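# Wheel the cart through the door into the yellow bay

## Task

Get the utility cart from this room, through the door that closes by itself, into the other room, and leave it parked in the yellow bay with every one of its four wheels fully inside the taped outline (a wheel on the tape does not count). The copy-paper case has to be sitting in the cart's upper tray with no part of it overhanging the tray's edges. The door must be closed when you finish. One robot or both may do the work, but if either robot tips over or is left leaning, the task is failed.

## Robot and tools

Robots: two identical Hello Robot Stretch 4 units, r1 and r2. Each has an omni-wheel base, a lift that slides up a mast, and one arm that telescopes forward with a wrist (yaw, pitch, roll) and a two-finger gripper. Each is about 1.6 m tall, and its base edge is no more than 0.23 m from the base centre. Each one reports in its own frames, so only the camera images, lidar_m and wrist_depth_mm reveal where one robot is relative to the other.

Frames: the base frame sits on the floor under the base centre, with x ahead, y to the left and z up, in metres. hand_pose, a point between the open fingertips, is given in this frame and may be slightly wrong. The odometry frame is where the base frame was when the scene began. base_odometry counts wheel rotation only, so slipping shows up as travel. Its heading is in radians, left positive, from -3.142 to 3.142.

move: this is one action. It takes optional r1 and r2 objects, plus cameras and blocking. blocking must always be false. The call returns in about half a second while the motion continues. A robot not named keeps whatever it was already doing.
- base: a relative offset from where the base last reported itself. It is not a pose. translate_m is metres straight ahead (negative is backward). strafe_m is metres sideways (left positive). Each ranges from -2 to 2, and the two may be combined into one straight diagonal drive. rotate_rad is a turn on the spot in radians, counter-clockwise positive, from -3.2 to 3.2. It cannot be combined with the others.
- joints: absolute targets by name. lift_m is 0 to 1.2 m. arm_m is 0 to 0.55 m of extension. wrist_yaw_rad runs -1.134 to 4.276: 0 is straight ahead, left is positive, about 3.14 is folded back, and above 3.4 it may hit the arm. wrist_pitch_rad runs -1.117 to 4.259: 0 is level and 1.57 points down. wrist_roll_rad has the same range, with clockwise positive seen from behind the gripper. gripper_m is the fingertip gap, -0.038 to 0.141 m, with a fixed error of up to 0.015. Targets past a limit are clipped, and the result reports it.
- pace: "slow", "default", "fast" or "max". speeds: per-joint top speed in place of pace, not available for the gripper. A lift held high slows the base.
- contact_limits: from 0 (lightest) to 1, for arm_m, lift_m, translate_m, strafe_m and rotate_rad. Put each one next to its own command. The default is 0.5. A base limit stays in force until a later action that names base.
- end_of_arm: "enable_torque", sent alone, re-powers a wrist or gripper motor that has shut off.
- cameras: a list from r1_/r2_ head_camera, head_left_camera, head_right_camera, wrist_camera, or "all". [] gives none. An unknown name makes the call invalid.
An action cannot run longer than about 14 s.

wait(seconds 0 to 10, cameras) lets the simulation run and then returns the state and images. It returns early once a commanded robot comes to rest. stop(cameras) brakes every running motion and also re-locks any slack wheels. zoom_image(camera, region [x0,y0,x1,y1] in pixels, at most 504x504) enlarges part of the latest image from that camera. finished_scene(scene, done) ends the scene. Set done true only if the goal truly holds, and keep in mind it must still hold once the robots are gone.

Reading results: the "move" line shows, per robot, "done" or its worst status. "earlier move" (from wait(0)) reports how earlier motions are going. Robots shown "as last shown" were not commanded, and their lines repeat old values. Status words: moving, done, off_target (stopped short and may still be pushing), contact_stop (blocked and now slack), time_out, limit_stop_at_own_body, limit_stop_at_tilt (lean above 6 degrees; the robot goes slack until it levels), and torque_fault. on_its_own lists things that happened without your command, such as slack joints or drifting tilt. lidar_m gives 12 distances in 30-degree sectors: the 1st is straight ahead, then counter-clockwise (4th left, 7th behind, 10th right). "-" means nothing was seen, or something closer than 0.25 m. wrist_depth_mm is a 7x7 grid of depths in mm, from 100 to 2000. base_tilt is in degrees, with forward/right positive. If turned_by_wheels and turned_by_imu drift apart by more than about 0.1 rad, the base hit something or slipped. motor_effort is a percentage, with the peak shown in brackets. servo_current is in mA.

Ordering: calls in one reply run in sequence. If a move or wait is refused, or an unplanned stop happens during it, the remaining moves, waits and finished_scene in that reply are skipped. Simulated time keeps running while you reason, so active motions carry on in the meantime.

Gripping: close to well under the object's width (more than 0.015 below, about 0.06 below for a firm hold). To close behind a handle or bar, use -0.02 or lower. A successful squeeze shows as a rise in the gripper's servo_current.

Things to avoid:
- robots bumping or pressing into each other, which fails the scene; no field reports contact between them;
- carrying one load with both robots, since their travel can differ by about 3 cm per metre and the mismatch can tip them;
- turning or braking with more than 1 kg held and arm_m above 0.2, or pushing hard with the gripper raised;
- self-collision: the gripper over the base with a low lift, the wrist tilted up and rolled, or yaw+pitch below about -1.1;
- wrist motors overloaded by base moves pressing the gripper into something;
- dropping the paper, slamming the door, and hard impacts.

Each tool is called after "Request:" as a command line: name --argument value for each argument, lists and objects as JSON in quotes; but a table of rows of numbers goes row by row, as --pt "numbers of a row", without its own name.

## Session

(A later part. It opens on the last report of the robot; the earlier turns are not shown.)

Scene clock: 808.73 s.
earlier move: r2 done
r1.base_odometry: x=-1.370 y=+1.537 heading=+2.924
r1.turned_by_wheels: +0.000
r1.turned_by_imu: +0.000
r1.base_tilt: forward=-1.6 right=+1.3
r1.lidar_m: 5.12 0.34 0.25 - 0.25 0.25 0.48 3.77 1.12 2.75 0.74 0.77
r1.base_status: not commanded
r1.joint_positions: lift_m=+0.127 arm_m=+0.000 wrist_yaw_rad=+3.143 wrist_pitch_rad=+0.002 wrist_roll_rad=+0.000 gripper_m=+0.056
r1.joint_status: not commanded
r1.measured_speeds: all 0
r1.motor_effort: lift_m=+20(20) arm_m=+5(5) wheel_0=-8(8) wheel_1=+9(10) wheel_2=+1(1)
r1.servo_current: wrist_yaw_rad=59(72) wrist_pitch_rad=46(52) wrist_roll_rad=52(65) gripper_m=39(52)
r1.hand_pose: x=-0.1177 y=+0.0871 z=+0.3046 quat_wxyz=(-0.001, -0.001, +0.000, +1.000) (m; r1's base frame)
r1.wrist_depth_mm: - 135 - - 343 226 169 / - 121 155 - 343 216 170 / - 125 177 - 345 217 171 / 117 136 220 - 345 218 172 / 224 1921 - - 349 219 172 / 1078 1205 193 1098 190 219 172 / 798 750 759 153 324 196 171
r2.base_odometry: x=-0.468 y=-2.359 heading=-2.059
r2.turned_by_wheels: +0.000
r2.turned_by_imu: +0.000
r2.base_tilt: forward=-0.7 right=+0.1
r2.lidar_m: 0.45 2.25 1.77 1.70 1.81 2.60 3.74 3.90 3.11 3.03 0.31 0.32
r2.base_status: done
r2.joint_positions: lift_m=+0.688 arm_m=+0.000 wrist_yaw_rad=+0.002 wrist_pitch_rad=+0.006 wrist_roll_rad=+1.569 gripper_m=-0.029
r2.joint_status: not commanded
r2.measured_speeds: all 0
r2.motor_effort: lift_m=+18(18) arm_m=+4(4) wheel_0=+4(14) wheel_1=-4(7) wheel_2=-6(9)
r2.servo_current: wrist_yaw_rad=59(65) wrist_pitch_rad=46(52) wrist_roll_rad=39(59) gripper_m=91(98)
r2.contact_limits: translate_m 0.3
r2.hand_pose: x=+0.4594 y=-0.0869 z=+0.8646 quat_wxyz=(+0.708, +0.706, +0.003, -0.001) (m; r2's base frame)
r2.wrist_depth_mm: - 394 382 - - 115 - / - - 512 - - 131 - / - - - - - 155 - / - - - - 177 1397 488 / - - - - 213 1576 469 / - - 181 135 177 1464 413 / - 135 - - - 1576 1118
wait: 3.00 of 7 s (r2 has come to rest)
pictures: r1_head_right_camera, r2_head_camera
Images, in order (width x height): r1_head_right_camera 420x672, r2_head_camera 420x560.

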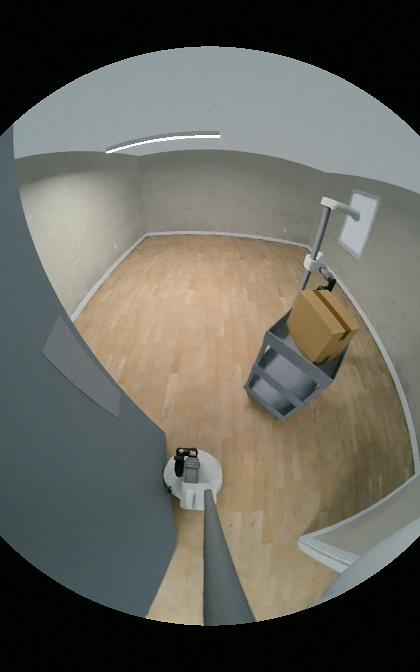

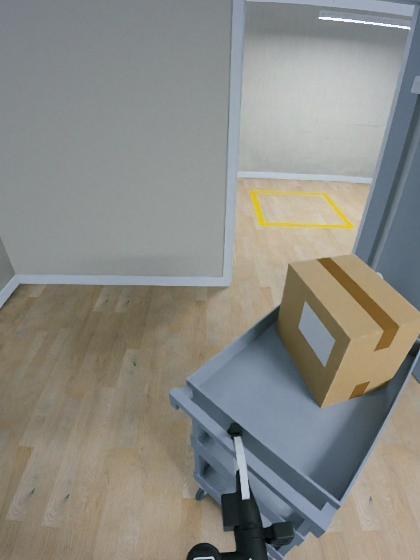

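Request:
move --blocking false --cameras '[]' --r2 '{"base":{"strafe_m":-0.3},"pace":"slow"}'

Request:
wait --seconds 7 --cameras '["r2_head_camera","r1_head_right_camera"]'

Scene clock: 842.50 s.
move: r2 moving
r1: as last shown
r1.lidar_m: 5.10 0.35 0.25 - 0.25 0.25 0.48 3.80 1.12 2.73 0.77 0.74
r1.motor_effort: lift_m=+20(20) arm_m=+5(5) wheel_0=-8(8) wheel_1=+10(10) wheel_2=+1(1)
r1.servo_current: wrist_yaw_rad=46(52) wrist_pitch_rad=46(46) wrist_roll_rad=33(72) gripper_m=39(46)
r1.wrist_depth_mm: - 135 - - 342 226 169 / - 121 155 - 343 216 170 / - 125 177 - 345 216 171 / 116 136 220 - 347 219 171 / 225 1983 - - 351 219 172 / 1060 1229 193 1098 191 219 172 / 788 759 759 153 320 196 172
r2.base_odometry: x=-0.480 y=-2.353 heading=-2.059
r2.turned_by_wheels: +0.000
r2.turned_by_imu: +0.001
r2.base_tilt: forward=-0.7 right=+0.0
r2.lidar_m: 0.44 2.26 1.77 1.73 1.82 2.65 3.72 3.90 3.09 3.02 0.29 0.32
r2.base_status: strafe_m moving
r2.joint_positions: lift_m=+0.688 arm_m=+0.000 wrist_yaw_rad=+0.002 wrist_pitch_rad=+0.006 wrist_roll_rad=+1.569 gripper_m=-0.029
r2.joint_status: not commanded
r2.measured_speeds: translate_m=+0.000 strafe_m=-0.057 rotate_rad=-0.001 lift_m=+0.000 arm_m=+0.000 wrist_yaw_rad=+0.005 wrist_pitch_rad=+0.000 wrist_roll_rad=+0.000
r2.motor_effort: lift_m=+17(18) arm_m=+4(4) wheel_0=+12(13) wheel_1=-7(8) wheel_2=-1(5)
r2.servo_current: wrist_yaw_rad=59(59) wrist_pitch_rad=39(46) wrist_roll_rad=52(52) gripper_m=91(98)
r2.hand_pose: x=+0.4595 y=-0.0868 z=+0.8646 quat_wxyz=(+0.708, +0.706, +0.003, -0.001) (m; r2's base frame)
r2.wrist_depth_mm: - 392 379 - - 115 - / - - 500 - - - - / 1863 - - - - - - / - - - - 176 1366 500 / - - - - 213 1576 466 / - - 182 134 178 1464 413 / - 136 - - 364 1537 1098
pictures: none
No camera images: "cameras" was empty.

Scene clock: 846.13 s.
earlier move: r2 done
r1.base_odometry: x=-1.370 y=+1.537 heading=+2.924
r1.turned_by_wheels: +0.000
r1.turned_by_imu: +0.000
r1.base_tilt: forward=-1.6 right=+1.3
r1.lidar_m: 5.11 0.35 0.25 - 0.25 0.25 0.51 3.80 1.11 2.76 0.56 0.52
r1.base_status: not commanded
r1.joint_positions: lift_m=+0.127 arm_m=+0.000 wrist_yaw_rad=+3.143 wrist_pitch_rad=+0.002 wrist_roll_rad=+0.000 gripper_m=+0.056
r1.joint_status: not commanded
r1.measured_speeds: all 0
r1.motor_effort: lift_m=+20(20) arm_m=+5(5) wheel_0=-7(8) wheel_1=+10(10) wheel_2=+0(1)
r1.servo_current: wrist_yaw_rad=59(72) wrist_pitch_rad=39(46) wrist_roll_rad=39(72) gripper_m=46(52)
r1.hand_pose: x=-0.1177 y=+0.0871 z=+0.3046 quat_wxyz=(-0.001, -0.001, +0.000, +1.000) (m; r1's base frame)
r1.wrist_depth_mm: - 135 - - 340 226 169 / - 121 155 - 343 216 170 / - 125 178 - 345 218 171 / 117 136 220 - 347 219 172 / 224 1983 - - 349 218 172 / 1078 1182 193 1078 191 219 171 / 798 750 741 154 322 196 171
r2.base_odometry: x=-0.732 y=-2.219 heading=-2.059
r2.turned_by_wheels: +0.000
r2.turned_by_imu: +0.001
r2.base_tilt: forward=-0.7 right=+0.1
r2.lidar_m: 0.42 2.26 2.05 1.99 2.13 3.03 3.74 3.66 2.84 2.74 0.44 0.38
r2.base_status: done
r2.joint_positions: lift_m=+0.688 arm_m=+0.000 wrist_yaw_rad=+0.003 wrist_pitch_rad=+0.006 wrist_roll_rad=+1.569 gripper_m=-0.029
r2.joint_status: not commanded
r2.measured_speeds: all 0
r2.motor_effort: lift_m=+17(18) arm_m=+4(4) wheel_0=+5(14) wheel_1=-3(9) wheel_2=+0(5)
r2.servo_current: wrist_yaw_rad=39(59) wrist_pitch_rad=46(59) wrist_roll_rad=52(59) gripper_m=85(98)
r2.hand_pose: x=+0.4595 y=-0.0865 z=+0.8646 quat_wxyz=(+0.708, +0.706, +0.003, -0.001) (m; r2's base frame)
r2.wrist_depth_mm: - 415 413 114 170 - - / - 399 404 122 180 - - / - 512 477 130 193 - - / - - 580 139 206 - - / - - - 150 222 1708 - / - - 181 165 178 1499 480 / - - - - - 1576 1160
wait: 3.63 of 7 s (r2 has come to rest)
pictures: r1_head_right_camera, r2_head_camera
Images, in order (width x height): r1_head_right_camera 420x672, r2_head_camera 420x560.

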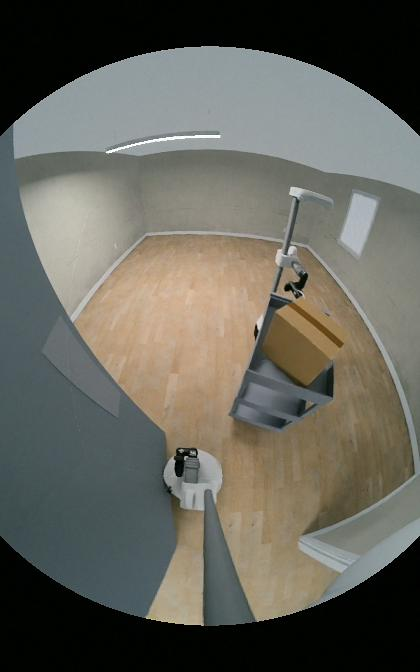

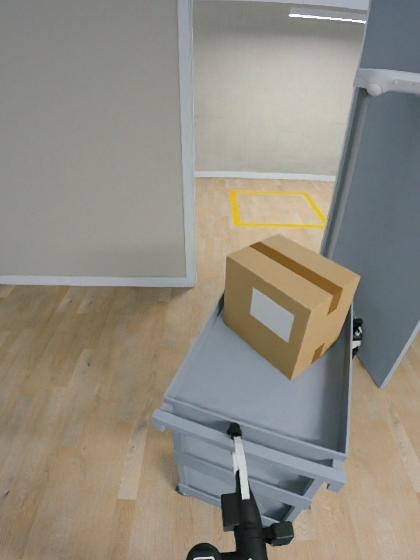

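Request:
move --blocking false --cameras '[]' --r2 '{"base":{"translate_m":-0.6},"pace":"slow"}'

Request:
wait --seconds 9 --cameras '[]'

Request:
move --blocking false --cameras '[]' --r2 '{"base":{"strafe_m":-0.3},"pace":"slow"}'

Request:
wait --seconds 7 --cameras '["r2_head_camera"]'

Scene clock: 857.47 s.
move: r2 moving
r1: as last shown
r1.lidar_m: 5.12 0.36 0.25 - 0.25 0.25 0.52 3.79 1.10 2.72 0.58 0.54
r1.servo_current: wrist_yaw_rad=52(72) wrist_pitch_rad=33(46) wrist_roll_rad=52(65) gripper_m=33(46)
r1.wrist_depth_mm: - 135 - - 342 226 169 / - 121 155 - 343 216 170 / - 125 178 - 343 217 171 / 117 136 220 - 349 218 171 / 224 1983 - - 349 220 172 / 1078 1182 193 1078 191 218 171 / 798 741 750 153 324 196 171
r2.base_odometry: x=-0.727 y=-2.208 heading=-2.060
r2.turned_by_wheels: +0.000
r2.turned_by_imu: +0.000
r2.base_tilt: forward=-0.6 right=+0.1
r2.lidar_m: 0.41 2.26 2.04 2.00 2.16 3.04 3.72 3.70 2.83 2.75 0.44 0.38
r2.base_status: translate_m moving
r2.joint_positions: lift_m=+0.688 arm_m=+0.000 wrist_yaw_rad=+0.003 wrist_pitch_rad=+0.006 wrist_roll_rad=+1.569 gripper_m=-0.029
r2.joint_status: not commanded
r2.measured_speeds: translate_m=-0.049 strafe_m=+0.000 rotate_rad=-0.001 lift_m=+0.000 arm_m=+0.000 wrist_yaw_rad=+0.000 wrist_pitch_rad=+0.000 wrist_roll_rad=+0.000
r2.motor_effort: lift_m=+17(18) arm_m=+4(4) wheel_0=-9(9) wheel_1=-7(7) wheel_2=+11(13)
r2.servo_current: wrist_yaw_rad=39(52) wrist_pitch_rad=46(46) wrist_roll_rad=46(52) gripper_m=91(98)
r2.hand_pose: x=+0.4595 y=-0.0865 z=+0.8646 quat_wxyz=(+0.708, +0.706, +0.003, -0.001) (m; r2's base frame)
r2.wrist_depth_mm: - 424 424 117 172 - - / - 399 402 125 182 - - / - 504 477 132 194 - - / - - 580 141 208 - - / - - - 151 223 1708 - / - - 182 166 178 1464 484 / - - - - - 1576 1182
pictures: none
No camera images: "cameras" was empty.

Scene clock: 864.27 s.
earlier move: r2 done
r1.base_odometry: x=-1.370 y=+1.537 heading=+2.924
r1.turned_by_wheels: +0.000
r1.turned_by_imu: +0.000
r1.base_tilt: forward=-1.6 right=+1.3
r1.lidar_m: 1.23 0.34 0.25 - 0.25 0.25 0.49 3.79 1.12 2.75 2.85 1.05
r1.base_status: not commanded
r1.joint_positions: lift_m=+0.127 arm_m=+0.000 wrist_yaw_rad=+3.143 wrist_pitch_rad=+0.002 wrist_roll_rad=+0.000 gripper_m=+0.056
r1.joint_status: not commanded
r1.measured_speeds: all 0
r1.motor_effort: lift_m=+20(20) arm_m=+5(5) wheel_0=-7(9) wheel_1=+10(10) wheel_2=+1(1)
r1.servo_current: wrist_yaw_rad=59(72) wrist_pitch_rad=39(52) wrist_roll_rad=46(72) gripper_m=33(46)
r1.hand_pose: x=-0.1177 y=+0.0871 z=+0.3046 quat_wxyz=(-0.001, -0.001, +0.000, +1.000) (m; r1's base frame)
r1.wrist_depth_mm: - 135 - - 340 226 169 / - 121 155 - 343 216 169 / - 125 178 - 345 219 171 / 117 136 220 - 349 220 171 / 224 1921 - - 349 218 171 / 1078 1205 194 1098 190 220 172 / 778 750 759 154 322 196 171
r2.base_odometry: x=-0.451 y=-1.689 heading=-2.060
r2.turned_by_wheels: +0.000
r2.turned_by_imu: +0.000
r2.base_tilt: forward=-0.7 right=+0.0
r2.lidar_m: 0.39 2.76 2.09 2.06 2.16 3.10 3.13 3.29 2.77 2.71 2.88 0.39
r2.base_status: done
r2.joint_positions: lift_m=+0.688 arm_m=+0.000 wrist_yaw_rad=-0.001 wrist_pitch_rad=+0.006 wrist_roll_rad=+1.569 gripper_m=-0.029
r2.joint_status: not commanded
r2.measured_speeds: all 0
r2.motor_effort: lift_m=+18(18) arm_m=+4(4) wheel_0=-6(12) wheel_1=-4(9) wheel_2=+5(13)
r2.servo_current: wrist_yaw_rad=39(65) wrist_pitch_rad=46(59) wrist_roll_rad=46(59) gripper_m=91(98)
r2.hand_pose: x=+0.4592 y=-0.0876 z=+0.8646 quat_wxyz=(+0.708, +0.706, +0.002, -0.002) (m; r2's base frame)
r2.wrist_depth_mm: - 1661 530 137 193 - - / - 462 439 141 200 - - / - 459 452 147 208 - - / - - 521 155 217 - - / - - 621 163 225 - - / - - 185 169 179 1499 496 / - - - - - 1576 1118
wait: 6.80 of 9 s (r2 has come to rest)
pictures: none
No camera images: "cameras" was empty.

Scene clock: 864.77 s.
move: r2 moving
r1: as last shown
r1.lidar_m: 1.24 0.35 0.25 - 0.25 0.25 0.48 3.79 1.12 2.75 2.86 1.05
r1.motor_effort: lift_m=+20(20) arm_m=+5(5) wheel_0=-7(8) wheel_1=+9(10) wheel_2=+1(1)
r1.servo_current: wrist_yaw_rad=39(72) wrist_pitch_rad=46(46) wrist_roll_rad=46(59) gripper_m=46(46)
r1.wrist_depth_mm: - 135 - - 340 226 169 / - 121 155 - 343 216 170 / - 125 178 - 345 217 171 / 117 136 219 - 347 218 171 / 224 1983 - - 347 219 172 / 1078 1182 194 1078 191 219 171 / 798 759 759 153 324 196 171
r2.base_odometry: x=-0.463 y=-1.682 heading=-2.059
r2.turned_by_wheels: +0.000
r2.turned_by_imu: +0.000
r2.base_tilt: forward=-0.7 right=+0.0
r2.lidar_m: 0.41 2.77 2.13 2.06 2.19 3.11 3.12 3.26 2.77 2.69 2.88 0.40
r2.base_status: strafe_m moving
r2.joint_positions: lift_m=+0.688 arm_m=+0.000 wrist_yaw_rad=+0.001 wrist_pitch_rad=+0.006 wrist_roll_rad=+1.569 gripper_m=-0.029
r2.joint_status: not commanded
r2.measured_speeds: translate_m=+0.000 strafe_m=-0.057 rotate_rad=+0.002 lift_m=+0.000 arm_m=+0.000 wrist_yaw_rad=+0.019 wrist_pitch_rad=+0.000 wrist_roll_rad=+0.000
r2.motor_effort: lift_m=+18(18) arm_m=+3(4) wheel_0=+13(13) wheel_1=-7(10) wheel_2=+0(4)
r2.servo_current: wrist_yaw_rad=46(59) wrist_pitch_rad=39(52) wrist_roll_rad=46(59) gripper_m=85(98)
r2.hand_pose: x=+0.4594 y=-0.0870 z=+0.8646 quat_wxyz=(+0.708, +0.706, +0.003, -0.002) (m; r2's base frame)
r2.wrist_depth_mm: - 1661 517 133 189 - - / - 452 433 139 196 - - / - 459 445 145 208 - - / - - 525 151 216 - - / - - 621 160 224 - - / - - 186 168 179 1430 496 / - - - - 247 1576 1118
pictures: none
No camera images: "cameras" was empty.

Scene clock: 868.40 s.
earlier move: r2 done
r1.base_odometry: x=-1.370 y=+1.537 heading=+2.924
r1.turned_by_wheels: +0.000
r1.turned_by_imu: +0.000
r1.base_tilt: forward=-1.6 right=+1.3
r1.lidar_m: 1.09 0.34 0.25 - 0.25 0.27 0.50 3.77 1.11 2.75 2.87 0.96
r1.base_status: not commanded
r1.joint_positions: lift_m=+0.127 arm_m=+0.000 wrist_yaw_rad=+3.143 wrist_pitch_rad=+0.002 wrist_roll_rad=+0.000 gripper_m=+0.056
r1.joint_status: not commanded
r1.measured_speeds: all 0
r1.motor_effort: lift_m=+20(20) arm_m=+5(5) wheel_0=-7(8) wheel_1=+10(10) wheel_2=+1(1)
r1.servo_current: wrist_yaw_rad=59(72) wrist_pitch_rad=46(52) wrist_roll_rad=52(72) gripper_m=46(52)
r1.hand_pose: x=-0.1177 y=+0.0871 z=+0.3046 quat_wxyz=(-0.001, -0.001, +0.000, +1.000) (m; r1's base frame)
r1.wrist_depth_mm: - 135 - - 342 226 169 / - 121 155 - 343 216 170 / - 125 178 - 345 219 171 / 117 136 220 - 347 220 172 / 224 1983 - - 345 219 172 / 1078 1205 193 1060 191 219 171 / 778 750 759 153 322 196 171
r2.base_odometry: x=-0.715 y=-1.548 heading=-2.060
r2.turned_by_wheels: +0.000
r2.turned_by_imu: +0.000
r2.base_tilt: forward=-0.7 right=+0.1
r2.lidar_m: 0.35 0.36 2.40 2.33 2.45 3.20 3.13 3.26 2.47 2.42 2.56 0.44
r2.base_status: done
r2.joint_positions: lift_m=+0.688 arm_m=+0.000 wrist_yaw_rad=+0.003 wrist_pitch_rad=+0.006 wrist_roll_rad=+1.569 gripper_m=-0.029
r2.joint_status: not commanded
r2.measured_speeds: all 0
r2.motor_effort: lift_m=+17(18) arm_m=+3(4) wheel_0=+6(15) wheel_1=-4(10) wheel_2=+0(4)
r2.servo_current: wrist_yaw_rad=52(65) wrist_pitch_rad=46(52) wrist_roll_rad=46(59) gripper_m=91(98)
r2.hand_pose: x=+0.4595 y=-0.0867 z=+0.8646 quat_wxyz=(+0.708, +0.706, +0.003, -0.001) (m; r2's base frame)
r2.wrist_depth_mm: - - 1430 205 272 1336 1118 / - - - 196 262 1576 517 / - - - 189 252 1576 - / - - 517 182 243 - - / - - 473 178 235 820 - / - - 185 170 179 - - / - - 530 - 222 - -
wait: 3.63 of 7 s (r2 has come to rest)
pictures: r2_head_camera
Images, in order (width x height): r2_head_camera 420x560.

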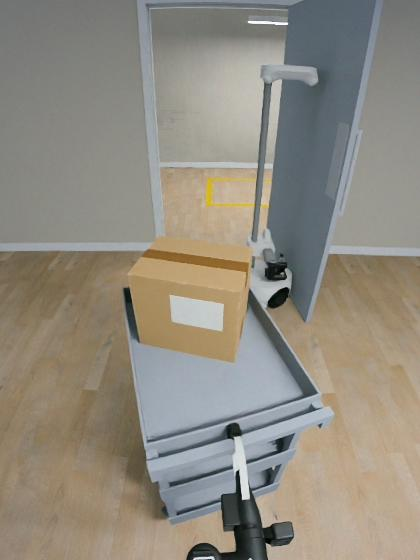

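Request:
move --blocking false --cameras '[]' --r2 '{"base":{"translate_m":0.3,"strafe_m":0.05},"pace":"slow"}'

Request:
wait --seconds 9 --cameras '["r2_head_camera","r1_head_right_camera"]'

Scene clock: 880.53 s.
move: r2 moving
r1: as last shown
r1.lidar_m: 1.06 0.33 0.25 - 0.25 0.25 0.48 3.80 1.10 2.76 2.87 0.91
r1.motor_effort: lift_m=+20(20) arm_m=+5(5) wheel_0=-7(8) wheel_1=+9(10) wheel_2=+1(1)
r1.servo_current: wrist_yaw_rad=46(59) wrist_pitch_rad=39(52) wrist_roll_rad=46(59) gripper_m=39(52)
r1.wrist_depth_mm: - 135 - - 342 226 169 / - 121 156 - 343 216 170 / - 125 178 - 349 218 171 / 117 136 220 - 345 220 172 / 224 - - - 347 219 171 / 1078 1205 193 1060 191 219 171 / 788 750 750 153 322 196 172
r2.base_odometry: x=-0.719 y=-1.560 heading=-2.060
r2.turned_by_wheels: +0.000
r2.turned_by_imu: +0.000
r2.base_tilt: forward=-0.7 right=+0.1
r2.lidar_m: 0.35 0.38 2.39 2.33 2.44 3.19 3.15 3.26 2.49 2.41 2.57 0.44
r2.base_status: translate_m moving; strafe_m moving
r2.joint_positions: lift_m=+0.688 arm_m=+0.000 wrist_yaw_rad=-0.002 wrist_pitch_rad=+0.006 wrist_roll_rad=+1.569 gripper_m=-0.029
r2.joint_status: not commanded
r2.measured_speeds: translate_m=+0.049 strafe_m=+0.008 rotate_rad=-0.002 lift_m=+0.000 arm_m=+0.000 wrist_yaw_rad=-0.014 wrist_pitch_rad=+0.000 wrist_roll_rad=+0.000
r2.motor_effort: lift_m=+17(18) arm_m=+4(4) wheel_0=+6(12) wheel_1=+8(8) wheel_2=-14(14)
r2.servo_current: wrist_yaw_rad=46(52) wrist_pitch_rad=52(52) wrist_roll_rad=52(72) gripper_m=91(91)
r2.hand_pose: x=+0.4591 y=-0.0879 z=+0.8646 quat_wxyz=(+0.708, +0.706, +0.001, -0.003) (m; r2's base frame)
r2.wrist_depth_mm: - - 1464 273 281 312 1042 / - - - 201 268 1537 504 / - - - 191 255 1618 - / - - 564 183 244 - - / - 480 473 178 236 831 - / - - 186 169 180 - - / - - 517 - 220 - -
pictures: none
No camera images: "cameras" was empty.

Scene clock: 884.33 s.
earlier move: r2 done
r1.base_odometry: x=-1.370 y=+1.537 heading=+2.924
r1.turned_by_wheels: +0.000
r1.turned_by_imu: +0.000
r1.base_tilt: forward=-1.6 right=+1.3
r1.lidar_m: 0.92 0.37 0.25 - 0.25 0.25 0.50 3.79 1.11 2.74 0.96 0.67
r1.base_status: not commanded
r1.joint_positions: lift_m=+0.127 arm_m=+0.000 wrist_yaw_rad=+3.143 wrist_pitch_rad=+0.002 wrist_roll_rad=+0.000 gripper_m=+0.056
r1.joint_status: not commanded
r1.measured_speeds: all 0
r1.motor_effort: lift_m=+20(20) arm_m=+5(5) wheel_0=-7(8) wheel_1=+9(10) wheel_2=+1(1)
r1.servo_current: wrist_yaw_rad=52(72) wrist_pitch_rad=39(52) wrist_roll_rad=26(72) gripper_m=46(52)
r1.hand_pose: x=-0.1177 y=+0.0871 z=+0.3046 quat_wxyz=(-0.001, -0.001, +0.000, +1.000) (m; r1's base frame)
r1.wrist_depth_mm: - 135 - - 343 228 169 / - 121 155 - 343 216 169 / - 125 178 - 347 217 171 / 117 136 219 - 345 219 172 / 224 1983 - - 347 219 172 / 1078 1182 193 1078 191 220 171 / 798 759 750 153 322 197 171
r2.base_odometry: x=-0.812 y=-1.836 heading=-2.060
r2.turned_by_wheels: +0.000
r2.turned_by_imu: +0.000
r2.base_tilt: forward=-0.7 right=+0.0
r2.lidar_m: 0.36 0.41 2.33 2.26 2.44 3.47 3.44 3.33 2.50 2.45 2.61 0.41
r2.base_status: done
r2.joint_positions: lift_m=+0.688 arm_m=+0.000 wrist_yaw_rad=-0.003 wrist_pitch_rad=+0.006 wrist_roll_rad=+1.569 gripper_m=-0.029
r2.joint_status: not commanded
r2.measured_speeds: all 0
r2.motor_effort: lift_m=+17(18) arm_m=+4(4) wheel_0=+2(12) wheel_1=+5(9) wheel_2=-8(15)
r2.servo_current: wrist_yaw_rad=52(65) wrist_pitch_rad=46(52) wrist_roll_rad=52(72) gripper_m=85(98)
r2.hand_pose: x=+0.4590 y=-0.0883 z=+0.8646 quat_wxyz=(+0.708, +0.706, +0.001, -0.003) (m; r2's base frame)
r2.wrist_depth_mm: - - - 181 245 1336 1160 / - 1576 - 180 241 1281 - / - - 569 177 238 809 - / - 484 469 234 235 831 - / - - 496 172 233 820 - / - - 186 170 178 - - / - - 585 - - 132 -
wait: 3.80 of 9 s (r2 has come to rest)
pictures: r1_head_right_camera, r2_head_camera
Images, in order (width x height): r1_head_right_camera 420x672, r2_head_camera 420x560.

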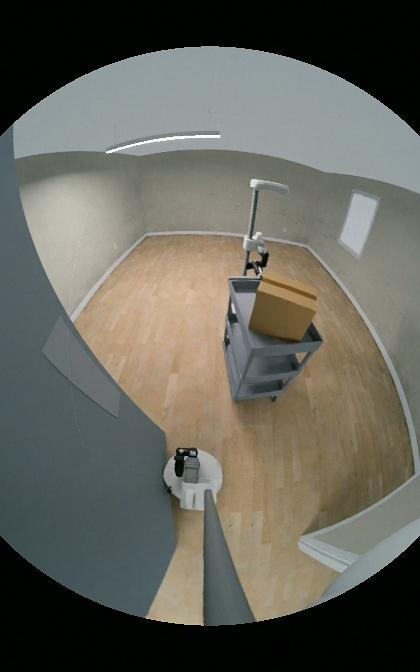

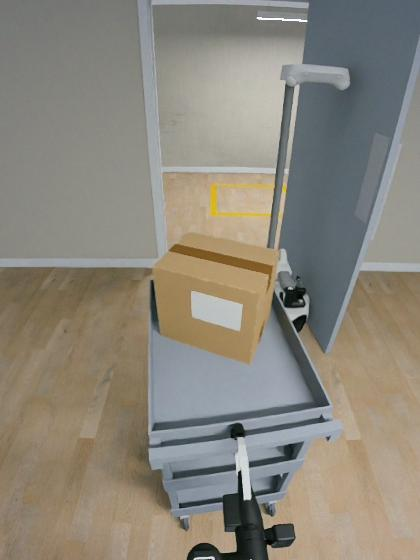

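Request:
move --blocking false --cameras '[]' --r2 '{"base":{"translate_m":0.3,"strafe_m":0.04},"pace":"slow"}'

Request:
wait --seconds 9 --cameras '["r2_head_camera","r1_head_right_camera"]'

Scene clock: 890.97 s.
move: r2 moving
r1: as last shown
r1.lidar_m: 0.92 0.33 0.25 - 0.25 0.25 0.48 3.74 1.11 2.74 0.96 0.65
r1.motor_effort: lift_m=+20(20) arm_m=+5(5) wheel_0=-8(8) wheel_1=+10(10) wheel_2=+1(1)
r1.servo_current: wrist_yaw_rad=46(59) wrist_pitch_rad=33(46) wrist_roll_rad=59(72) gripper_m=39(46)
r1.wrist_depth_mm: - 135 - - 342 227 169 / - 121 156 - 343 216 170 / - 125 178 - 347 218 171 / 117 136 220 - 347 220 172 / 224 1921 - - 347 220 172 / 1060 1205 194 1078 191 219 171 / 798 759 759 153 320 196 171
r2.base_odometry: x=-0.816 y=-1.848 heading=-2.060
r2.turned_by_wheels: +0.000
r2.turned_by_imu: +0.000
r2.base_tilt: forward=-0.6 right=+0.0
r2.lidar_m: 0.37 0.42 2.34 2.26 2.42 3.45 3.45 3.35 2.53 2.46 2.63 0.44
r2.base_status: translate_m moving; strafe_m moving
r2.joint_positions: lift_m=+0.688 arm_m=+0.000 wrist_yaw_rad=-0.003 wrist_pitch_rad=+0.006 wrist_roll_rad=+1.569 gripper_m=-0.029
r2.joint_status: not commanded
r2.measured_speeds: translate_m=+0.049 strafe_m=+0.006 rotate_rad=+0.001 lift_m=+0.000 arm_m=+0.000 wrist_yaw_rad=+0.000 wrist_pitch_rad=+0.000 wrist_roll_rad=+0.000
r2.motor_effort: lift_m=+18(18) arm_m=+4(4) wheel_0=+6(7) wheel_1=+6(7) wheel_2=-13(13)
r2.servo_current: wrist_yaw_rad=46(52) wrist_pitch_rad=46(46) wrist_roll_rad=46(52) gripper_m=91(98)
r2.hand_pose: x=+0.4590 y=-0.0883 z=+0.8646 quat_wxyz=(+0.708, +0.706, +0.001, -0.003) (m; r2's base frame)
r2.wrist_depth_mm: - - - 181 244 1308 1160 / - 1576 - 179 241 1281 - / - - 615 178 238 798 - / - 484 466 233 236 842 - / - - 496 173 232 820 - / - - 185 170 178 - - / - - 580 - - 133 -
pictures: none
No camera images: "cameras" was empty.

Scene clock: 894.77 s.
earlier move: r2 done
r1.base_odometry: x=-1.370 y=+1.537 heading=+2.924
r1.turned_by_wheels: +0.000
r1.turned_by_imu: +0.000
r1.base_tilt: forward=-1.6 right=+1.3
r1.lidar_m: 0.94 0.31 0.25 - 0.25 0.25 0.51 3.77 1.11 2.76 0.47 0.42
r1.base_status: not commanded
r1.joint_positions: lift_m=+0.127 arm_m=+0.000 wrist_yaw_rad=+3.143 wrist_pitch_rad=+0.002 wrist_roll_rad=+0.000 gripper_m=+0.056
r1.joint_status: not commanded
r1.measured_speeds: all 0
r1.motor_effort: lift_m=+20(20) arm_m=+5(5) wheel_0=-7(8) wheel_1=+9(10) wheel_2=+1(1)
r1.servo_current: wrist_yaw_rad=65(72) wrist_pitch_rad=33(52) wrist_roll_rad=52(72) gripper_m=39(52)
r1.hand_pose: x=-0.1177 y=+0.0871 z=+0.3046 quat_wxyz=(-0.001, -0.001, +0.000, +1.000) (m; r1's base frame)
r1.wrist_depth_mm: - 135 - - 342 228 170 / - 121 154 - 343 216 170 / - 125 178 - 345 217 171 / 117 136 219 - 347 218 171 / 224 1921 - - 347 220 171 / 1078 1205 194 1078 190 219 171 / 788 750 759 153 322 196 171
r2.base_odometry: x=-0.917 y=-2.120 heading=-2.059
r2.turned_by_wheels: +0.001
r2.turned_by_imu: +0.001
r2.base_tilt: forward=-0.7 right=+0.0
r2.lidar_m: 0.38 0.42 2.28 2.22 2.36 3.37 3.75 3.41 2.61 2.52 2.68 0.44
r2.base_status: done
r2.joint_positions: lift_m=+0.688 arm_m=+0.000 wrist_yaw_rad=-0.003 wrist_pitch_rad=+0.006 wrist_roll_rad=+1.569 gripper_m=-0.029
r2.joint_status: not commanded
r2.measured_speeds: all 0
r2.motor_effort: lift_m=+17(18) arm_m=+4(4) wheel_0=+5(9) wheel_1=+5(8) wheel_2=-6(13)
r2.servo_current: wrist_yaw_rad=39(59) wrist_pitch_rad=46(52) wrist_roll_rad=52(59) gripper_m=91(98)
r2.hand_pose: x=+0.4590 y=-0.0883 z=+0.8646 quat_wxyz=(+0.708, +0.706, +0.001, -0.003) (m; r2's base frame)
r2.wrist_depth_mm: - - - 165 225 1025 - / - - 1229 166 226 798 - / - - 488 167 228 831 - / 1808 492 469 228 229 831 - / - 1921 525 169 229 842 - / - - 186 170 179 - - / - - - - 232 1499 -
wait: 3.80 of 9 s (r2 has come to rest)
pictures: r1_head_right_camera, r2_head_camera
Images, in order (width x height): r1_head_right_camera 420x672, r2_head_camera 420x560.

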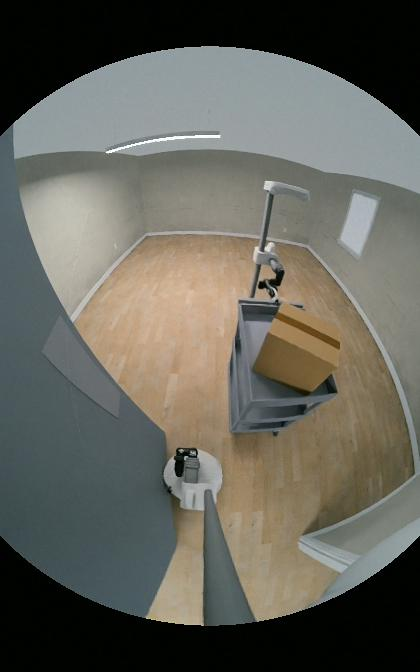

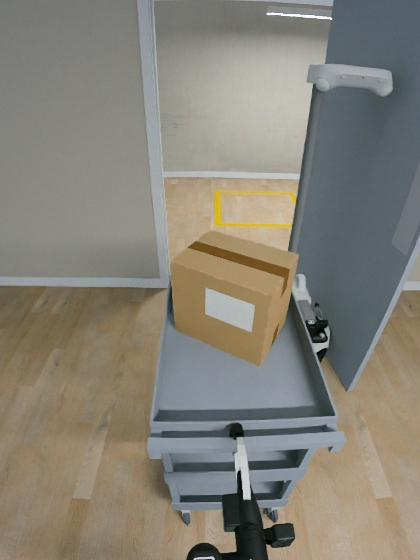

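Request:
move --blocking false --cameras '[]' --r2 '{"base":{"translate_m":0.2,"strafe_m":-0.02},"pace":"slow"}'

Request:
wait --seconds 9 --cameras '["r2_head_camera","r1_head_right_camera"]'

Scene clock: 904.77 s.
move: r2 moving
r1: as last shown
r1.base_tilt: forward=-1.6 right=+1.2
r1.lidar_m: 0.91 0.34 0.25 - 0.25 0.25 0.48 3.81 1.12 2.74 0.48 0.39
r1.motor_effort: lift_m=+20(20) arm_m=+5(5) wheel_0=-7(8) wheel_1=+10(10) wheel_2=+1(1)
r1.servo_current: wrist_yaw_rad=52(65) wrist_pitch_rad=39(52) wrist_roll_rad=46(65) gripper_m=46(46)
r1.wrist_depth_mm: - 135 - - 342 226 169 / - 121 155 - 345 215 170 / - 125 177 - 345 217 171 / 117 136 219 - 347 219 171 / 224 1921 - - 349 220 172 / 1078 1182 193 1078 190 218 172 / 798 750 759 154 322 196 171
r2.base_odometry: x=-0.924 y=-2.130 heading=-2.059
r2.turned_by_wheels: +0.000
r2.turned_by_imu: +0.001
r2.base_tilt: forward=-0.7 right=+0.0
r2.lidar_m: 0.39 0.43 2.28 2.21 2.35 3.37 3.78 3.42 2.59 2.52 2.66 0.41
r2.base_status: translate_m moving; strafe_m moving
r2.joint_positions: lift_m=+0.688 arm_m=+0.000 wrist_yaw_rad=-0.003 wrist_pitch_rad=+0.006 wrist_roll_rad=+1.569 gripper_m=-0.029
r2.joint_status: not commanded
r2.measured_speeds: translate_m=+0.049 strafe_m=-0.005 rotate_rad=+0.003 lift_m=+0.000 arm_m=+0.000 wrist_yaw_rad=+0.003 wrist_pitch_rad=+0.000 wrist_roll_rad=+0.000
r2.motor_effort: lift_m=+17(18) arm_m=+4(4) wheel_0=+7(11) wheel_1=+3(8) wheel_2=-10(12)
r2.servo_current: wrist_yaw_rad=39(52) wrist_pitch_rad=39(52) wrist_roll_rad=46(52) gripper_m=91(98)
r2.hand_pose: x=+0.4590 y=-0.0883 z=+0.8646 quat_wxyz=(+0.708, +0.706, +0.001, -0.003) (m; r2's base frame)
r2.wrist_depth_mm: - - - 163 223 1008 - / - - 1205 165 224 798 - / - - 484 166 226 820 - / - 492 473 168 228 831 - / - 544 525 168 230 842 - / - - 185 169 180 - - / - - - - 233 1499 -
pictures: none
No camera images: "cameras" was empty.

Scene clock: 907.57 s.
earlier move: r2 done
r1.base_odometry: x=-1.370 y=+1.537 heading=+2.924
r1.turned_by_wheels: +0.000
r1.turned_by_imu: +0.000
r1.base_tilt: forward=-1.6 right=+1.3
r1.lidar_m: 5.11 0.36 0.25 - 0.25 0.25 0.52 3.79 1.10 0.63 0.25 0.32
r1.base_status: not commanded
r1.joint_positions: lift_m=+0.127 arm_m=+0.000 wrist_yaw_rad=+3.143 wrist_pitch_rad=+0.002 wrist_roll_rad=+0.000 gripper_m=+0.056
r1.joint_status: not commanded
r1.measured_speeds: all 0
r1.motor_effort: lift_m=+20(20) arm_m=+5(5) wheel_0=-7(8) wheel_1=+9(10) wheel_2=+0(1)
r1.servo_current: wrist_yaw_rad=46(72) wrist_pitch_rad=33(52) wrist_roll_rad=59(72) gripper_m=46(46)
r1.hand_pose: x=-0.1177 y=+0.0871 z=+0.3046 quat_wxyz=(-0.001, -0.001, +0.000, +1.000) (m; r1's base frame)
r1.wrist_depth_mm: - 135 - - 340 227 169 / - 121 155 - 345 216 170 / - 125 178 - 345 217 171 / 117 137 220 - 347 219 171 / 224 1921 - - 347 220 172 / 1078 1205 193 1098 191 219 172 / 788 750 759 153 324 196 171
r2.base_odometry: x=-1.029 y=-2.287 heading=-2.059
r2.turned_by_wheels: +0.000
r2.turned_by_imu: +0.001
r2.base_tilt: forward=-0.6 right=+0.1
r2.lidar_m: 0.37 0.41 2.27 2.22 2.35 3.34 3.98 3.40 2.60 2.51 1.21 0.42
r2.base_status: done
r2.joint_positions: lift_m=+0.688 arm_m=+0.000 wrist_yaw_rad=-0.001 wrist_pitch_rad=+0.006 wrist_roll_rad=+1.569 gripper_m=-0.029
r2.joint_status: not commanded
r2.measured_speeds: all 0
r2.motor_effort: lift_m=+17(18) arm_m=+4(4) wheel_0=+7(12) wheel_1=+3(8) wheel_2=-6(12)
r2.servo_current: wrist_yaw_rad=39(59) wrist_pitch_rad=46(52) wrist_roll_rad=52(59) gripper_m=85(98)
r2.hand_pose: x=+0.4592 y=-0.0876 z=+0.8646 quat_wxyz=(+0.708, +0.706, +0.002, -0.002) (m; r2's base frame)
r2.wrist_depth_mm: - - - 160 220 - - / 1060 - 1025 162 222 - - / - 521 466 163 224 820 - / 1661 496 477 166 227 831 - / 1708 - 530 168 230 - - / - - 185 170 179 - - / - - - - 235 1397 484
wait: 2.80 of 9 s (r2 has come to rest)
pictures: r1_head_right_camera, r2_head_camera
Images, in order (width x height): r1_head_right_camera 420x672, r2_head_camera 420x560.

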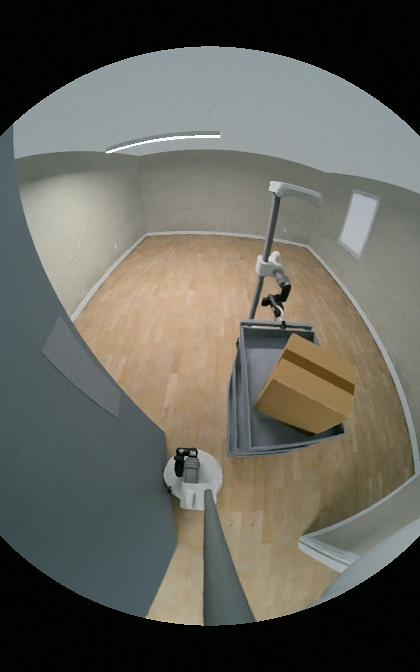

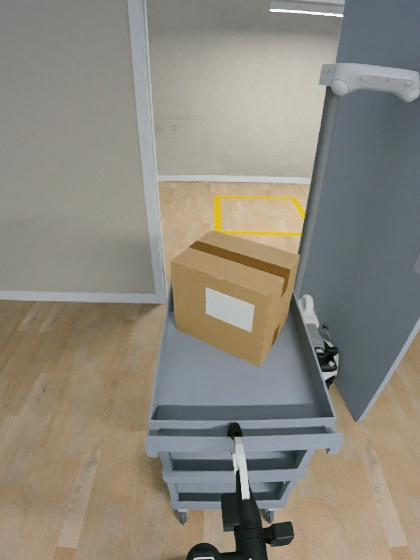

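Request:
move --blocking false --cameras '[]' --r2 '{"base":{"translate_m":-0.45},"pace":"slow"}'

Request:
wait --seconds 9 --cameras '[]'

Request:
move --blocking false --cameras '[]' --r2 '{"base":{"strafe_m":-0.2},"pace":"slow"}'

Request:
wait --seconds 9 --cameras '["r2_head_camera","r1_head_right_camera"]'

Scene clock: 916.67 s.
move: r2 moving
r1: as last shown
r1.lidar_m: 5.13 0.36 0.25 - 0.25 0.25 0.51 3.78 1.11 0.65 0.26 0.32
r1.motor_effort: lift_m=+20(20) arm_m=+5(5) wheel_0=-8(8) wheel_1=+10(10) wheel_2=+1(1)
r1.servo_current: wrist_yaw_rad=33(72) wrist_pitch_rad=39(46) wrist_roll_rad=46(59) gripper_m=39(46)
r1.wrist_depth_mm: - 135 - - 342 226 169 / - 121 155 - 342 216 170 / - 125 178 - 345 217 170 / 117 136 220 - 345 218 171 / 224 1983 - - 347 220 172 / 1098 1205 193 1078 190 219 171 / 798 741 741 153 324 196 171
r2.base_odometry: x=-1.023 y=-2.276 heading=-2.059
r2.turned_by_wheels: +0.000
r2.turned_by_imu: +0.001
r2.base_tilt: forward=-0.7 right=+0.0
r2.lidar_m: 0.40 0.44 2.29 2.21 2.34 3.35 3.96 3.43 2.60 2.52 1.23 0.40
r2.base_status: translate_m moving
r2.joint_positions: lift_m=+0.688 arm_m=+0.000 wrist_yaw_rad=+0.001 wrist_pitch_rad=+0.006 wrist_roll_rad=+1.569 gripper_m=-0.029
r2.joint_status: not commanded
r2.measured_speeds: translate_m=-0.050 strafe_m=+0.000 rotate_rad=-0.001 lift_m=+0.000 arm_m=+0.000 wrist_yaw_rad=+0.003 wrist_pitch_rad=+0.000 wrist_roll_rad=+0.000
r2.motor_effort: lift_m=+17(18) arm_m=+4(4) wheel_0=-4(7) wheel_1=-6(8) wheel_2=+11(13)
r2.servo_current: wrist_yaw_rad=59(59) wrist_pitch_rad=46(52) wrist_roll_rad=52(52) gripper_m=91(91)
r2.hand_pose: x=+0.4594 y=-0.0872 z=+0.8646 quat_wxyz=(+0.708, +0.706, +0.002, -0.002) (m; r2's base frame)
r2.wrist_depth_mm: - - - 160 218 1042 - / 1618 - 1025 162 220 - - / - 517 462 163 224 820 - / 1661 500 477 166 226 820 - / 1756 - 535 168 229 - - / - - 185 169 179 - - / - - - - 235 1499 480
pictures: none
No camera images: "cameras" was empty.

Scene clock: 921.97 s.
earlier move: r2 done
r1.base_odometry: x=-1.370 y=+1.537 heading=+2.924
r1.turned_by_wheels: +0.000
r1.turned_by_imu: +0.000
r1.base_tilt: forward=-1.6 right=+1.3
r1.lidar_m: 0.91 0.33 0.25 - 0.25 0.25 0.52 3.78 1.13 2.75 0.88 0.61
r1.base_status: not commanded
r1.joint_positions: lift_m=+0.127 arm_m=+0.000 wrist_yaw_rad=+3.143 wrist_pitch_rad=+0.002 wrist_roll_rad=+0.000 gripper_m=+0.056
r1.joint_status: not commanded
r1.measured_speeds: all 0
r1.motor_effort: lift_m=+20(20) arm_m=+5(5) wheel_0=-8(8) wheel_1=+10(10) wheel_2=+0(1)
r1.servo_current: wrist_yaw_rad=39(72) wrist_pitch_rad=46(59) wrist_roll_rad=39(72) gripper_m=39(52)
r1.hand_pose: x=-0.1177 y=+0.0871 z=+0.3046 quat_wxyz=(-0.001, -0.001, +0.000, +1.000) (m; r1's base frame)
r1.wrist_depth_mm: - 135 - - 340 226 169 / - 121 155 - 343 216 170 / - 125 178 - 347 217 171 / 117 136 220 - 347 219 171 / 224 1983 - - 345 219 171 / 1098 1182 194 1078 191 219 171 / 788 759 759 153 322 196 171
r2.base_odometry: x=-0.818 y=-1.890 heading=-2.059
r2.turned_by_wheels: +0.000
r2.turned_by_imu: +0.000
r2.base_tilt: forward=-0.7 right=+0.1
r2.lidar_m: 0.38 0.40 2.30 2.23 2.41 3.45 3.50 3.36 2.57 2.48 2.65 0.44
r2.base_status: done
r2.joint_positions: lift_m=+0.688 arm_m=+0.000 wrist_yaw_rad=+0.000 wrist_pitch_rad=+0.006 wrist_roll_rad=+1.569 gripper_m=-0.029
r2.joint_status: not commanded
r2.measured_speeds: all 0
r2.motor_effort: lift_m=+18(18) arm_m=+4(4) wheel_0=-5(13) wheel_1=-5(8) wheel_2=+5(14)
r2.servo_current: wrist_yaw_rad=39(59) wrist_pitch_rad=39(52) wrist_roll_rad=46(59) gripper_m=91(104)
r2.hand_pose: x=+0.4593 y=-0.0874 z=+0.8646 quat_wxyz=(+0.708, +0.706, +0.002, -0.002) (m; r2's base frame)
r2.wrist_depth_mm: - - - 175 236 1229 1160 / - 1576 - 174 235 1229 - / - - 544 173 234 831 - / - 480 469 232 233 842 - / - - 508 171 230 831 - / - - 185 170 176 - - / - - - - - 1576 -
wait: 5.30 of 9 s (r2 has come to rest)
pictures: none
No camera images: "cameras" was empty.

Scene clock: 922.47 s.
move: r2 moving
r1: as last shown
r1.lidar_m: 0.90 0.34 0.25 - 0.25 0.25 0.48 3.79 1.11 2.75 0.86 0.62
r1.motor_effort: lift_m=+20(20) arm_m=+5(5) wheel_0=-7(8) wheel_1=+9(10) wheel_2=+1(1)
r1.servo_current: wrist_yaw_rad=59(72) wrist_pitch_rad=39(46) wrist_roll_rad=46(59) gripper_m=39(46)
r1.wrist_depth_mm: - 135 - - 342 225 169 / - 121 155 - 342 216 170 / - 125 178 - 345 218 171 / 116 136 220 - 345 219 171 / 224 - - - 347 218 172 / 1078 1182 193 1078 191 218 171 / 788 750 759 153 322 196 171
r2.base_odometry: x=-0.830 y=-1.883 heading=-2.059
r2.turned_by_wheels: +0.000
r2.turned_by_imu: +0.000
r2.base_tilt: forward=-0.7 right=+0.1
r2.lidar_m: 0.38 0.41 2.32 2.25 2.41 3.45 3.52 3.33 2.53 2.46 2.63 0.43
r2.base_status: strafe_m moving
r2.joint_positions: lift_m=+0.688 arm_m=+0.000 wrist_yaw_rad=+0.001 wrist_pitch_rad=+0.006 wrist_roll_rad=+1.569 gripper_m=-0.029
r2.joint_status: not commanded
r2.measured_speeds: translate_m=-0.001 strafe_m=-0.055 rotate_rad=+0.003 lift_m=+0.000 arm_m=+0.000 wrist_yaw_rad=+0.025 wrist_pitch_rad=+0.000 wrist_roll_rad=+0.000
r2.motor_effort: lift_m=+17(18) arm_m=+4(4) wheel_0=+12(12) wheel_1=-7(8) wheel_2=+0(4)
r2.servo_current: wrist_yaw_rad=46(59) wrist_pitch_rad=39(52) wrist_roll_rad=52(52) gripper_m=85(91)
r2.hand_pose: x=+0.4594 y=-0.0870 z=+0.8646 quat_wxyz=(+0.708, +0.706, +0.002, -0.002) (m; r2's base frame)
r2.wrist_depth_mm: - - - 172 233 1255 1118 / - - - 172 234 1229 - / - - 535 172 231 842 - / - 480 462 231 232 831 - / - - 508 171 231 820 - / - - 185 170 178 - - / - - - - - 1576 -
pictures: none
No camera images: "cameras" was empty.

Scene clock: 925.10 s.
earlier move: r2 done
r1.base_odometry: x=-1.370 y=+1.537 heading=+2.924
r1.turned_by_wheels: +0.000
r1.turned_by_imu: +0.000
r1.base_tilt: forward=-1.6 right=+1.2
r1.lidar_m: 0.78 0.35 0.25 - 0.25 0.25 0.50 3.79 1.10 2.73 2.86 0.61
r1.base_status: not commanded
r1.joint_positions: lift_m=+0.127 arm_m=+0.000 wrist_yaw_rad=+3.143 wrist_pitch_rad=+0.002 wrist_roll_rad=+0.000 gripper_m=+0.056
r1.joint_status: not commanded
r1.measured_speeds: all 0
r1.motor_effort: lift_m=+20(20) arm_m=+5(5) wheel_0=-8(8) wheel_1=+9(10) wheel_2=+1(1)
r1.servo_current: wrist_yaw_rad=39(72) wrist_pitch_rad=39(52) wrist_roll_rad=46(72) gripper_m=39(46)
r1.hand_pose: x=-0.1177 y=+0.0871 z=+0.3046 quat_wxyz=(-0.001, -0.001, +0.000, +1.000) (m; r1's base frame)
r1.wrist_depth_mm: - 135 - - 340 226 169 / - 121 155 - 343 216 170 / - 125 178 - 345 218 171 / 116 136 220 - 349 218 171 / 224 1921 - - 349 219 171 / 1078 1205 193 1098 191 219 172 / 788 750 759 153 322 196 171
r2.base_odometry: x=-0.994 y=-1.796 heading=-2.059
r2.turned_by_wheels: +0.000
r2.turned_by_imu: +0.001
r2.base_tilt: forward=-0.7 right=+0.1
r2.lidar_m: 0.34 0.35 2.51 2.46 2.59 3.55 3.52 3.10 2.36 2.31 2.44 0.46
r2.base_status: done
r2.joint_positions: lift_m=+0.688 arm_m=+0.000 wrist_yaw_rad=+0.003 wrist_pitch_rad=+0.006 wrist_roll_rad=+1.569 gripper_m=-0.029
r2.joint_status: not commanded
r2.measured_speeds: all 0
r2.motor_effort: lift_m=+18(18) arm_m=+4(4) wheel_0=+6(14) wheel_1=-3(8) wheel_2=+0(4)
r2.servo_current: wrist_yaw_rad=52(65) wrist_pitch_rad=46(52) wrist_roll_rad=46(59) gripper_m=91(98)
r2.hand_pose: x=+0.4595 y=-0.0866 z=+0.8646 quat_wxyz=(+0.708, +0.706, +0.003, -0.001) (m; r2's base frame)
r2.wrist_depth_mm: - - 1138 225 301 307 317 / - - - 212 278 1255 1182 / - - - 200 263 1366 - / - - - 188 250 809 - / - 496 466 180 237 831 - / - - 186 168 179 - - / - - 500 - 218 - -
wait: 2.63 of 9 s (r2 has come to rest)
pictures: r1_head_right_camera, r2_head_camera
Images, in order (width x height): r1_head_right_camera 420x672, r2_head_camera 420x560.

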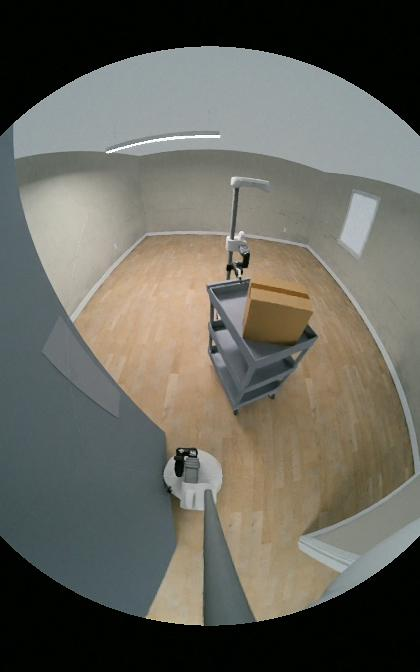

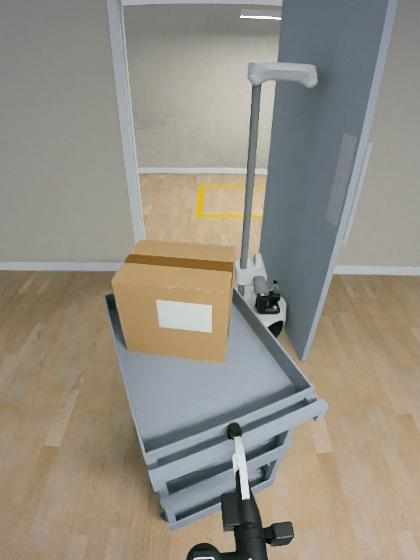

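Request:
move --blocking false --cameras '[]' --r2 '{"base":{"translate_m":0.25,"strafe_m":0.07},"pace":"slow"}'

Request:
wait --seconds 9 --cameras '[]'

Request:
move --blocking false --cameras '[]' --r2 '{"base":{"translate_m":0.12,"strafe_m":0.08},"pace":"slow"}'

Request:
wait --seconds 9 --cameras '["r2_head_camera","r1_head_right_camera"]'

Scene clock: 931.87 s.
move: r2 moving
r1: as last shown
r1.base_tilt: forward=-1.6 right=+1.3
r1.lidar_m: 0.75 0.35 0.25 - 0.25 0.25 0.50 3.79 1.12 2.75 2.87 0.58
r1.motor_effort: lift_m=+20(20) arm_m=+5(5) wheel_0=-8(8) wheel_1=+10(10) wheel_2=+1(1)
r1.servo_current: wrist_yaw_rad=59(65) wrist_pitch_rad=52(52) wrist_roll_rad=52(52) gripper_m=46(46)
r1.wrist_depth_mm: - 135 - - 340 227 169 / - 121 155 - 343 216 170 / - 125 177 - 347 218 172 / 117 136 219 - 345 218 171 / 224 1921 - - 349 219 171 / 1098 1205 194 1078 191 219 172 / 798 759 750 154 322 196 171
r2.base_odometry: x=-0.997 y=-1.808 heading=-2.059
r2.turned_by_wheels: +0.000
r2.turned_by_imu: +0.000
r2.base_tilt: forward=-0.7 right=+0.1
r2.lidar_m: 0.32 0.35 2.50 2.43 2.58 3.59 3.55 3.10 2.38 2.30 2.42 0.45
r2.base_status: translate_m moving; strafe_m moving
r2.joint_positions: lift_m=+0.688 arm_m=+0.000 wrist_yaw_rad=-0.001 wrist_pitch_rad=+0.006 wrist_roll_rad=+1.569 gripper_m=-0.029
r2.joint_status: not commanded
r2.measured_speeds: translate_m=+0.050 strafe_m=+0.013 rotate_rad=+0.002 lift_m=+0.000 arm_m=+0.000 wrist_yaw_rad=-0.010 wrist_pitch_rad=+0.000 wrist_roll_rad=+0.000
r2.motor_effort: lift_m=+17(18) arm_m=+4(4) wheel_0=+3(10) wheel_1=+7(7) wheel_2=-13(15)
r2.servo_current: wrist_yaw_rad=52(59) wrist_pitch_rad=52(52) wrist_roll_rad=59(59) gripper_m=98(98)
r2.hand_pose: x=+0.4591 y=-0.0878 z=+0.8646 quat_wxyz=(+0.708, +0.706, +0.002, -0.003) (m; r2's base frame)
r2.wrist_depth_mm: - - 1118 231 312 315 319 / - - - 213 283 1229 1229 / - - - 202 270 1336 521 / - - - 189 251 809 - / - 521 466 180 237 842 - / - - 186 167 179 - - / - - 492 - 216 - -
pictures: none
No camera images: "cameras" was empty.

Scene clock: 935.20 s.
earlier move: r2 done
r1.base_odometry: x=-1.370 y=+1.537 heading=+2.924
r1.turned_by_wheels: +0.000
r1.turned_by_imu: +0.000
r1.base_tilt: forward=-1.6 right=+1.3
r1.lidar_m: 0.70 0.33 0.25 - 0.25 0.25 0.51 3.79 1.12 2.76 0.41 0.40
r1.base_status: not commanded
r1.joint_positions: lift_m=+0.127 arm_m=+0.000 wrist_yaw_rad=+3.143 wrist_pitch_rad=+0.002 wrist_roll_rad=+0.000 gripper_m=+0.056
r1.joint_status: not commanded
r1.measured_speeds: all 0
r1.motor_effort: lift_m=+20(20) arm_m=+5(5) wheel_0=-7(8) wheel_1=+9(10) wheel_2=+0(1)
r1.servo_current: wrist_yaw_rad=39(78) wrist_pitch_rad=46(52) wrist_roll_rad=33(78) gripper_m=46(52)
r1.hand_pose: x=-0.1177 y=+0.0871 z=+0.3046 quat_wxyz=(-0.001, -0.001, +0.000, +1.000) (m; r1's base frame)
r1.wrist_depth_mm: - 135 - - 343 227 169 / - 121 155 - 345 216 170 / - 125 178 - 345 218 171 / 116 136 220 - 349 219 171 / 224 1921 - - 349 220 172 / 1098 1182 193 1098 191 220 171 / 798 759 759 153 322 196 172
r2.base_odometry: x=-1.049 y=-2.049 heading=-2.059
r2.turned_by_wheels: +0.000
r2.turned_by_imu: +0.000
r2.base_tilt: forward=-0.6 right=+0.0
r2.lidar_m: 0.34 0.34 2.43 2.34 2.52 3.58 3.76 3.22 2.44 2.37 2.53 0.47
r2.base_status: done
r2.joint_positions: lift_m=+0.688 arm_m=+0.000 wrist_yaw_rad=-0.003 wrist_pitch_rad=+0.006 wrist_roll_rad=+1.569 gripper_m=-0.029
r2.joint_status: not commanded
r2.measured_speeds: all 0
r2.motor_effort: lift_m=+17(18) arm_m=+4(4) wheel_0=+3(10) wheel_1=+4(9) wheel_2=-7(15)
r2.servo_current: wrist_yaw_rad=46(59) wrist_pitch_rad=46(52) wrist_roll_rad=52(72) gripper_m=85(98)
r2.hand_pose: x=+0.4590 y=-0.0884 z=+0.8646 quat_wxyz=(+0.708, +0.706, +0.001, -0.003) (m; r2's base frame)
r2.wrist_depth_mm: - - - 217 287 309 322 / - - - 203 273 1060 976 / - - - 194 258 1255 - / - - 609 185 246 809 - / - 473 469 179 236 831 - / - 492 186 168 179 - - / - 137 508 - 220 - -
wait: 3.33 of 9 s (r2 has come to rest)
pictures: none
No camera images: "cameras" was empty.

Scene clock: 935.70 s.
move: r2 moving
r1: as last shown
r1.lidar_m: 0.71 0.34 0.25 - 0.25 0.25 0.53 3.78 1.12 2.73 0.44 0.43
r1.motor_effort: lift_m=+20(20) arm_m=+5(5) wheel_0=-7(8) wheel_1=+10(10) wheel_2=+1(1)
r1.servo_current: wrist_yaw_rad=52(65) wrist_pitch_rad=39(52) wrist_roll_rad=39(52) gripper_m=39(46)
r1.wrist_depth_mm: - 135 - - 342 227 169 / - 121 155 - 343 216 169 / - 125 178 - 345 218 171 / 117 136 220 - 349 219 171 / 224 1921 - - 347 219 172 / 1060 1205 194 1078 191 219 171 / 788 759 750 153 322 197 171
r2.base_odometry: x=-1.048 y=-2.063 heading=-2.060
r2.turned_by_wheels: -0.001
r2.turned_by_imu: -0.001
r2.base_tilt: forward=-0.6 right=+0.1
r2.lidar_m: 0.35 0.35 2.42 2.34 2.50 3.57 3.76 3.27 2.46 2.38 2.52 0.45
r2.base_status: translate_m moving; strafe_m moving
r2.joint_positions: lift_m=+0.688 arm_m=+0.000 wrist_yaw_rad=-0.003 wrist_pitch_rad=+0.006 wrist_roll_rad=+1.569 gripper_m=-0.029
r2.joint_status: not commanded
r2.measured_speeds: translate_m=+0.046 strafe_m=+0.030 rotate_rad=+0.001 lift_m=+0.000 arm_m=+0.000 wrist_yaw_rad=+0.000 wrist_pitch_rad=+0.000 wrist_roll_rad=+0.000
r2.motor_effort: lift_m=+17(18) arm_m=+4(4) wheel_0=-7(7) wheel_1=+7(9) wheel_2=-13(15)
r2.servo_current: wrist_yaw_rad=46(59) wrist_pitch_rad=52(52) wrist_roll_rad=46(59) gripper_m=91(98)
r2.hand_pose: x=+0.4590 y=-0.0884 z=+0.8646 quat_wxyz=(+0.708, +0.706, +0.001, -0.003) (m; r2's base frame)
r2.wrist_depth_mm: - - - 216 286 309 309 / - - - 202 272 1042 960 / - - - 194 257 1255 - / - - 597 185 247 809 - / 1863 477 469 178 236 831 - / - 488 185 168 180 - - / - 137 508 - 219 - -
pictures: none
No camera images: "cameras" was empty.

Scene clock: 937.83 s.
earlier move: r2 done
r1.base_odometry: x=-1.370 y=+1.537 heading=+2.924
r1.turned_by_wheels: +0.000
r1.turned_by_imu: +0.000
r1.base_tilt: forward=-1.6 right=+1.3
r1.lidar_m: 0.76 0.36 0.25 - 0.25 0.25 0.50 3.77 1.11 2.75 0.36 0.38
r1.base_status: not commanded
r1.joint_positions: lift_m=+0.127 arm_m=+0.000 wrist_yaw_rad=+3.143 wrist_pitch_rad=+0.002 wrist_roll_rad=+0.000 gripper_m=+0.056
r1.joint_status: not commanded
r1.measured_speeds: all 0
r1.motor_effort: lift_m=+20(20) arm_m=+5(5) wheel_0=-7(8) wheel_1=+9(10) wheel_2=+1(1)
r1.servo_current: wrist_yaw_rad=52(65) wrist_pitch_rad=33(52) wrist_roll_rad=59(65) gripper_m=39(52)
r1.hand_pose: x=-0.1177 y=+0.0871 z=+0.3046 quat_wxyz=(-0.001, -0.001, +0.000, +1.000) (m; r1's base frame)
r1.wrist_depth_mm: - 135 - - 338 227 169 / - 121 155 - 345 216 170 / - 125 178 - 347 217 171 / 117 136 219 - 349 219 172 / 224 1983 - - 347 219 172 / 1078 1205 194 1098 191 218 171 / 788 750 750 153 324 196 171
r2.base_odometry: x=-1.035 y=-2.192 heading=-2.060
r2.turned_by_wheels: +0.000
r2.turned_by_imu: +0.000
r2.base_tilt: forward=-0.7 right=+0.0
r2.lidar_m: 0.35 0.35 2.31 2.28 2.41 3.44 3.90 3.36 2.55 2.46 2.60 0.44
r2.base_status: done
r2.joint_positions: lift_m=+0.688 arm_m=+0.000 wrist_yaw_rad=-0.003 wrist_pitch_rad=+0.006 wrist_roll_rad=+1.569 gripper_m=-0.029
r2.joint_status: not commanded
r2.measured_speeds: all 0
r2.motor_effort: lift_m=+17(18) arm_m=+4(4) wheel_0=-5(10) wheel_1=+5(9) wheel_2=-8(15)
r2.servo_current: wrist_yaw_rad=52(65) wrist_pitch_rad=46(52) wrist_roll_rad=33(59) gripper_m=91(98)
r2.hand_pose: x=+0.4590 y=-0.0884 z=+0.8646 quat_wxyz=(+0.708, +0.706, +0.001, -0.003) (m; r2's base frame)
r2.wrist_depth_mm: - - - 194 259 891 866 / - - - 189 253 1138 - / - - - 183 246 809 - / 1808 - 477 180 239 854 - / 1756 - 484 175 234 820 - / - 508 185 170 180 - - / - 136 544 - 224 - -
wait: 2.13 of 9 s (r2 has come to rest)
pictures: r1_head_right_camera, r2_head_camera
Images, in order (width x height): r1_head_right_camera 420x672, r2_head_camera 420x560.

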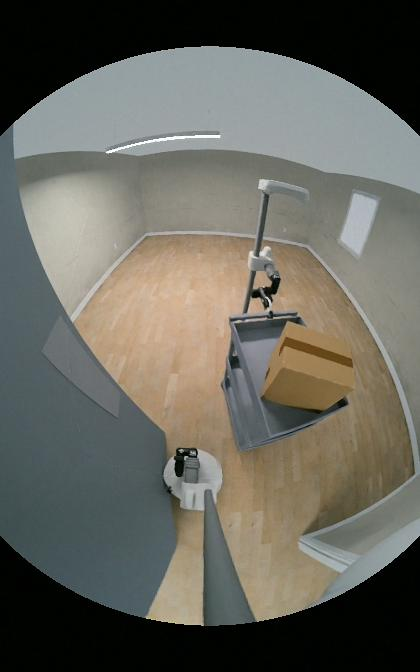

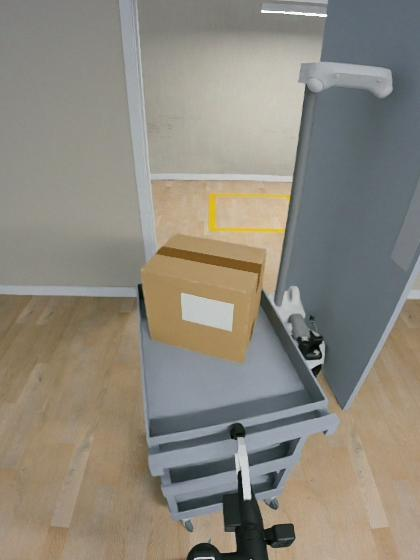

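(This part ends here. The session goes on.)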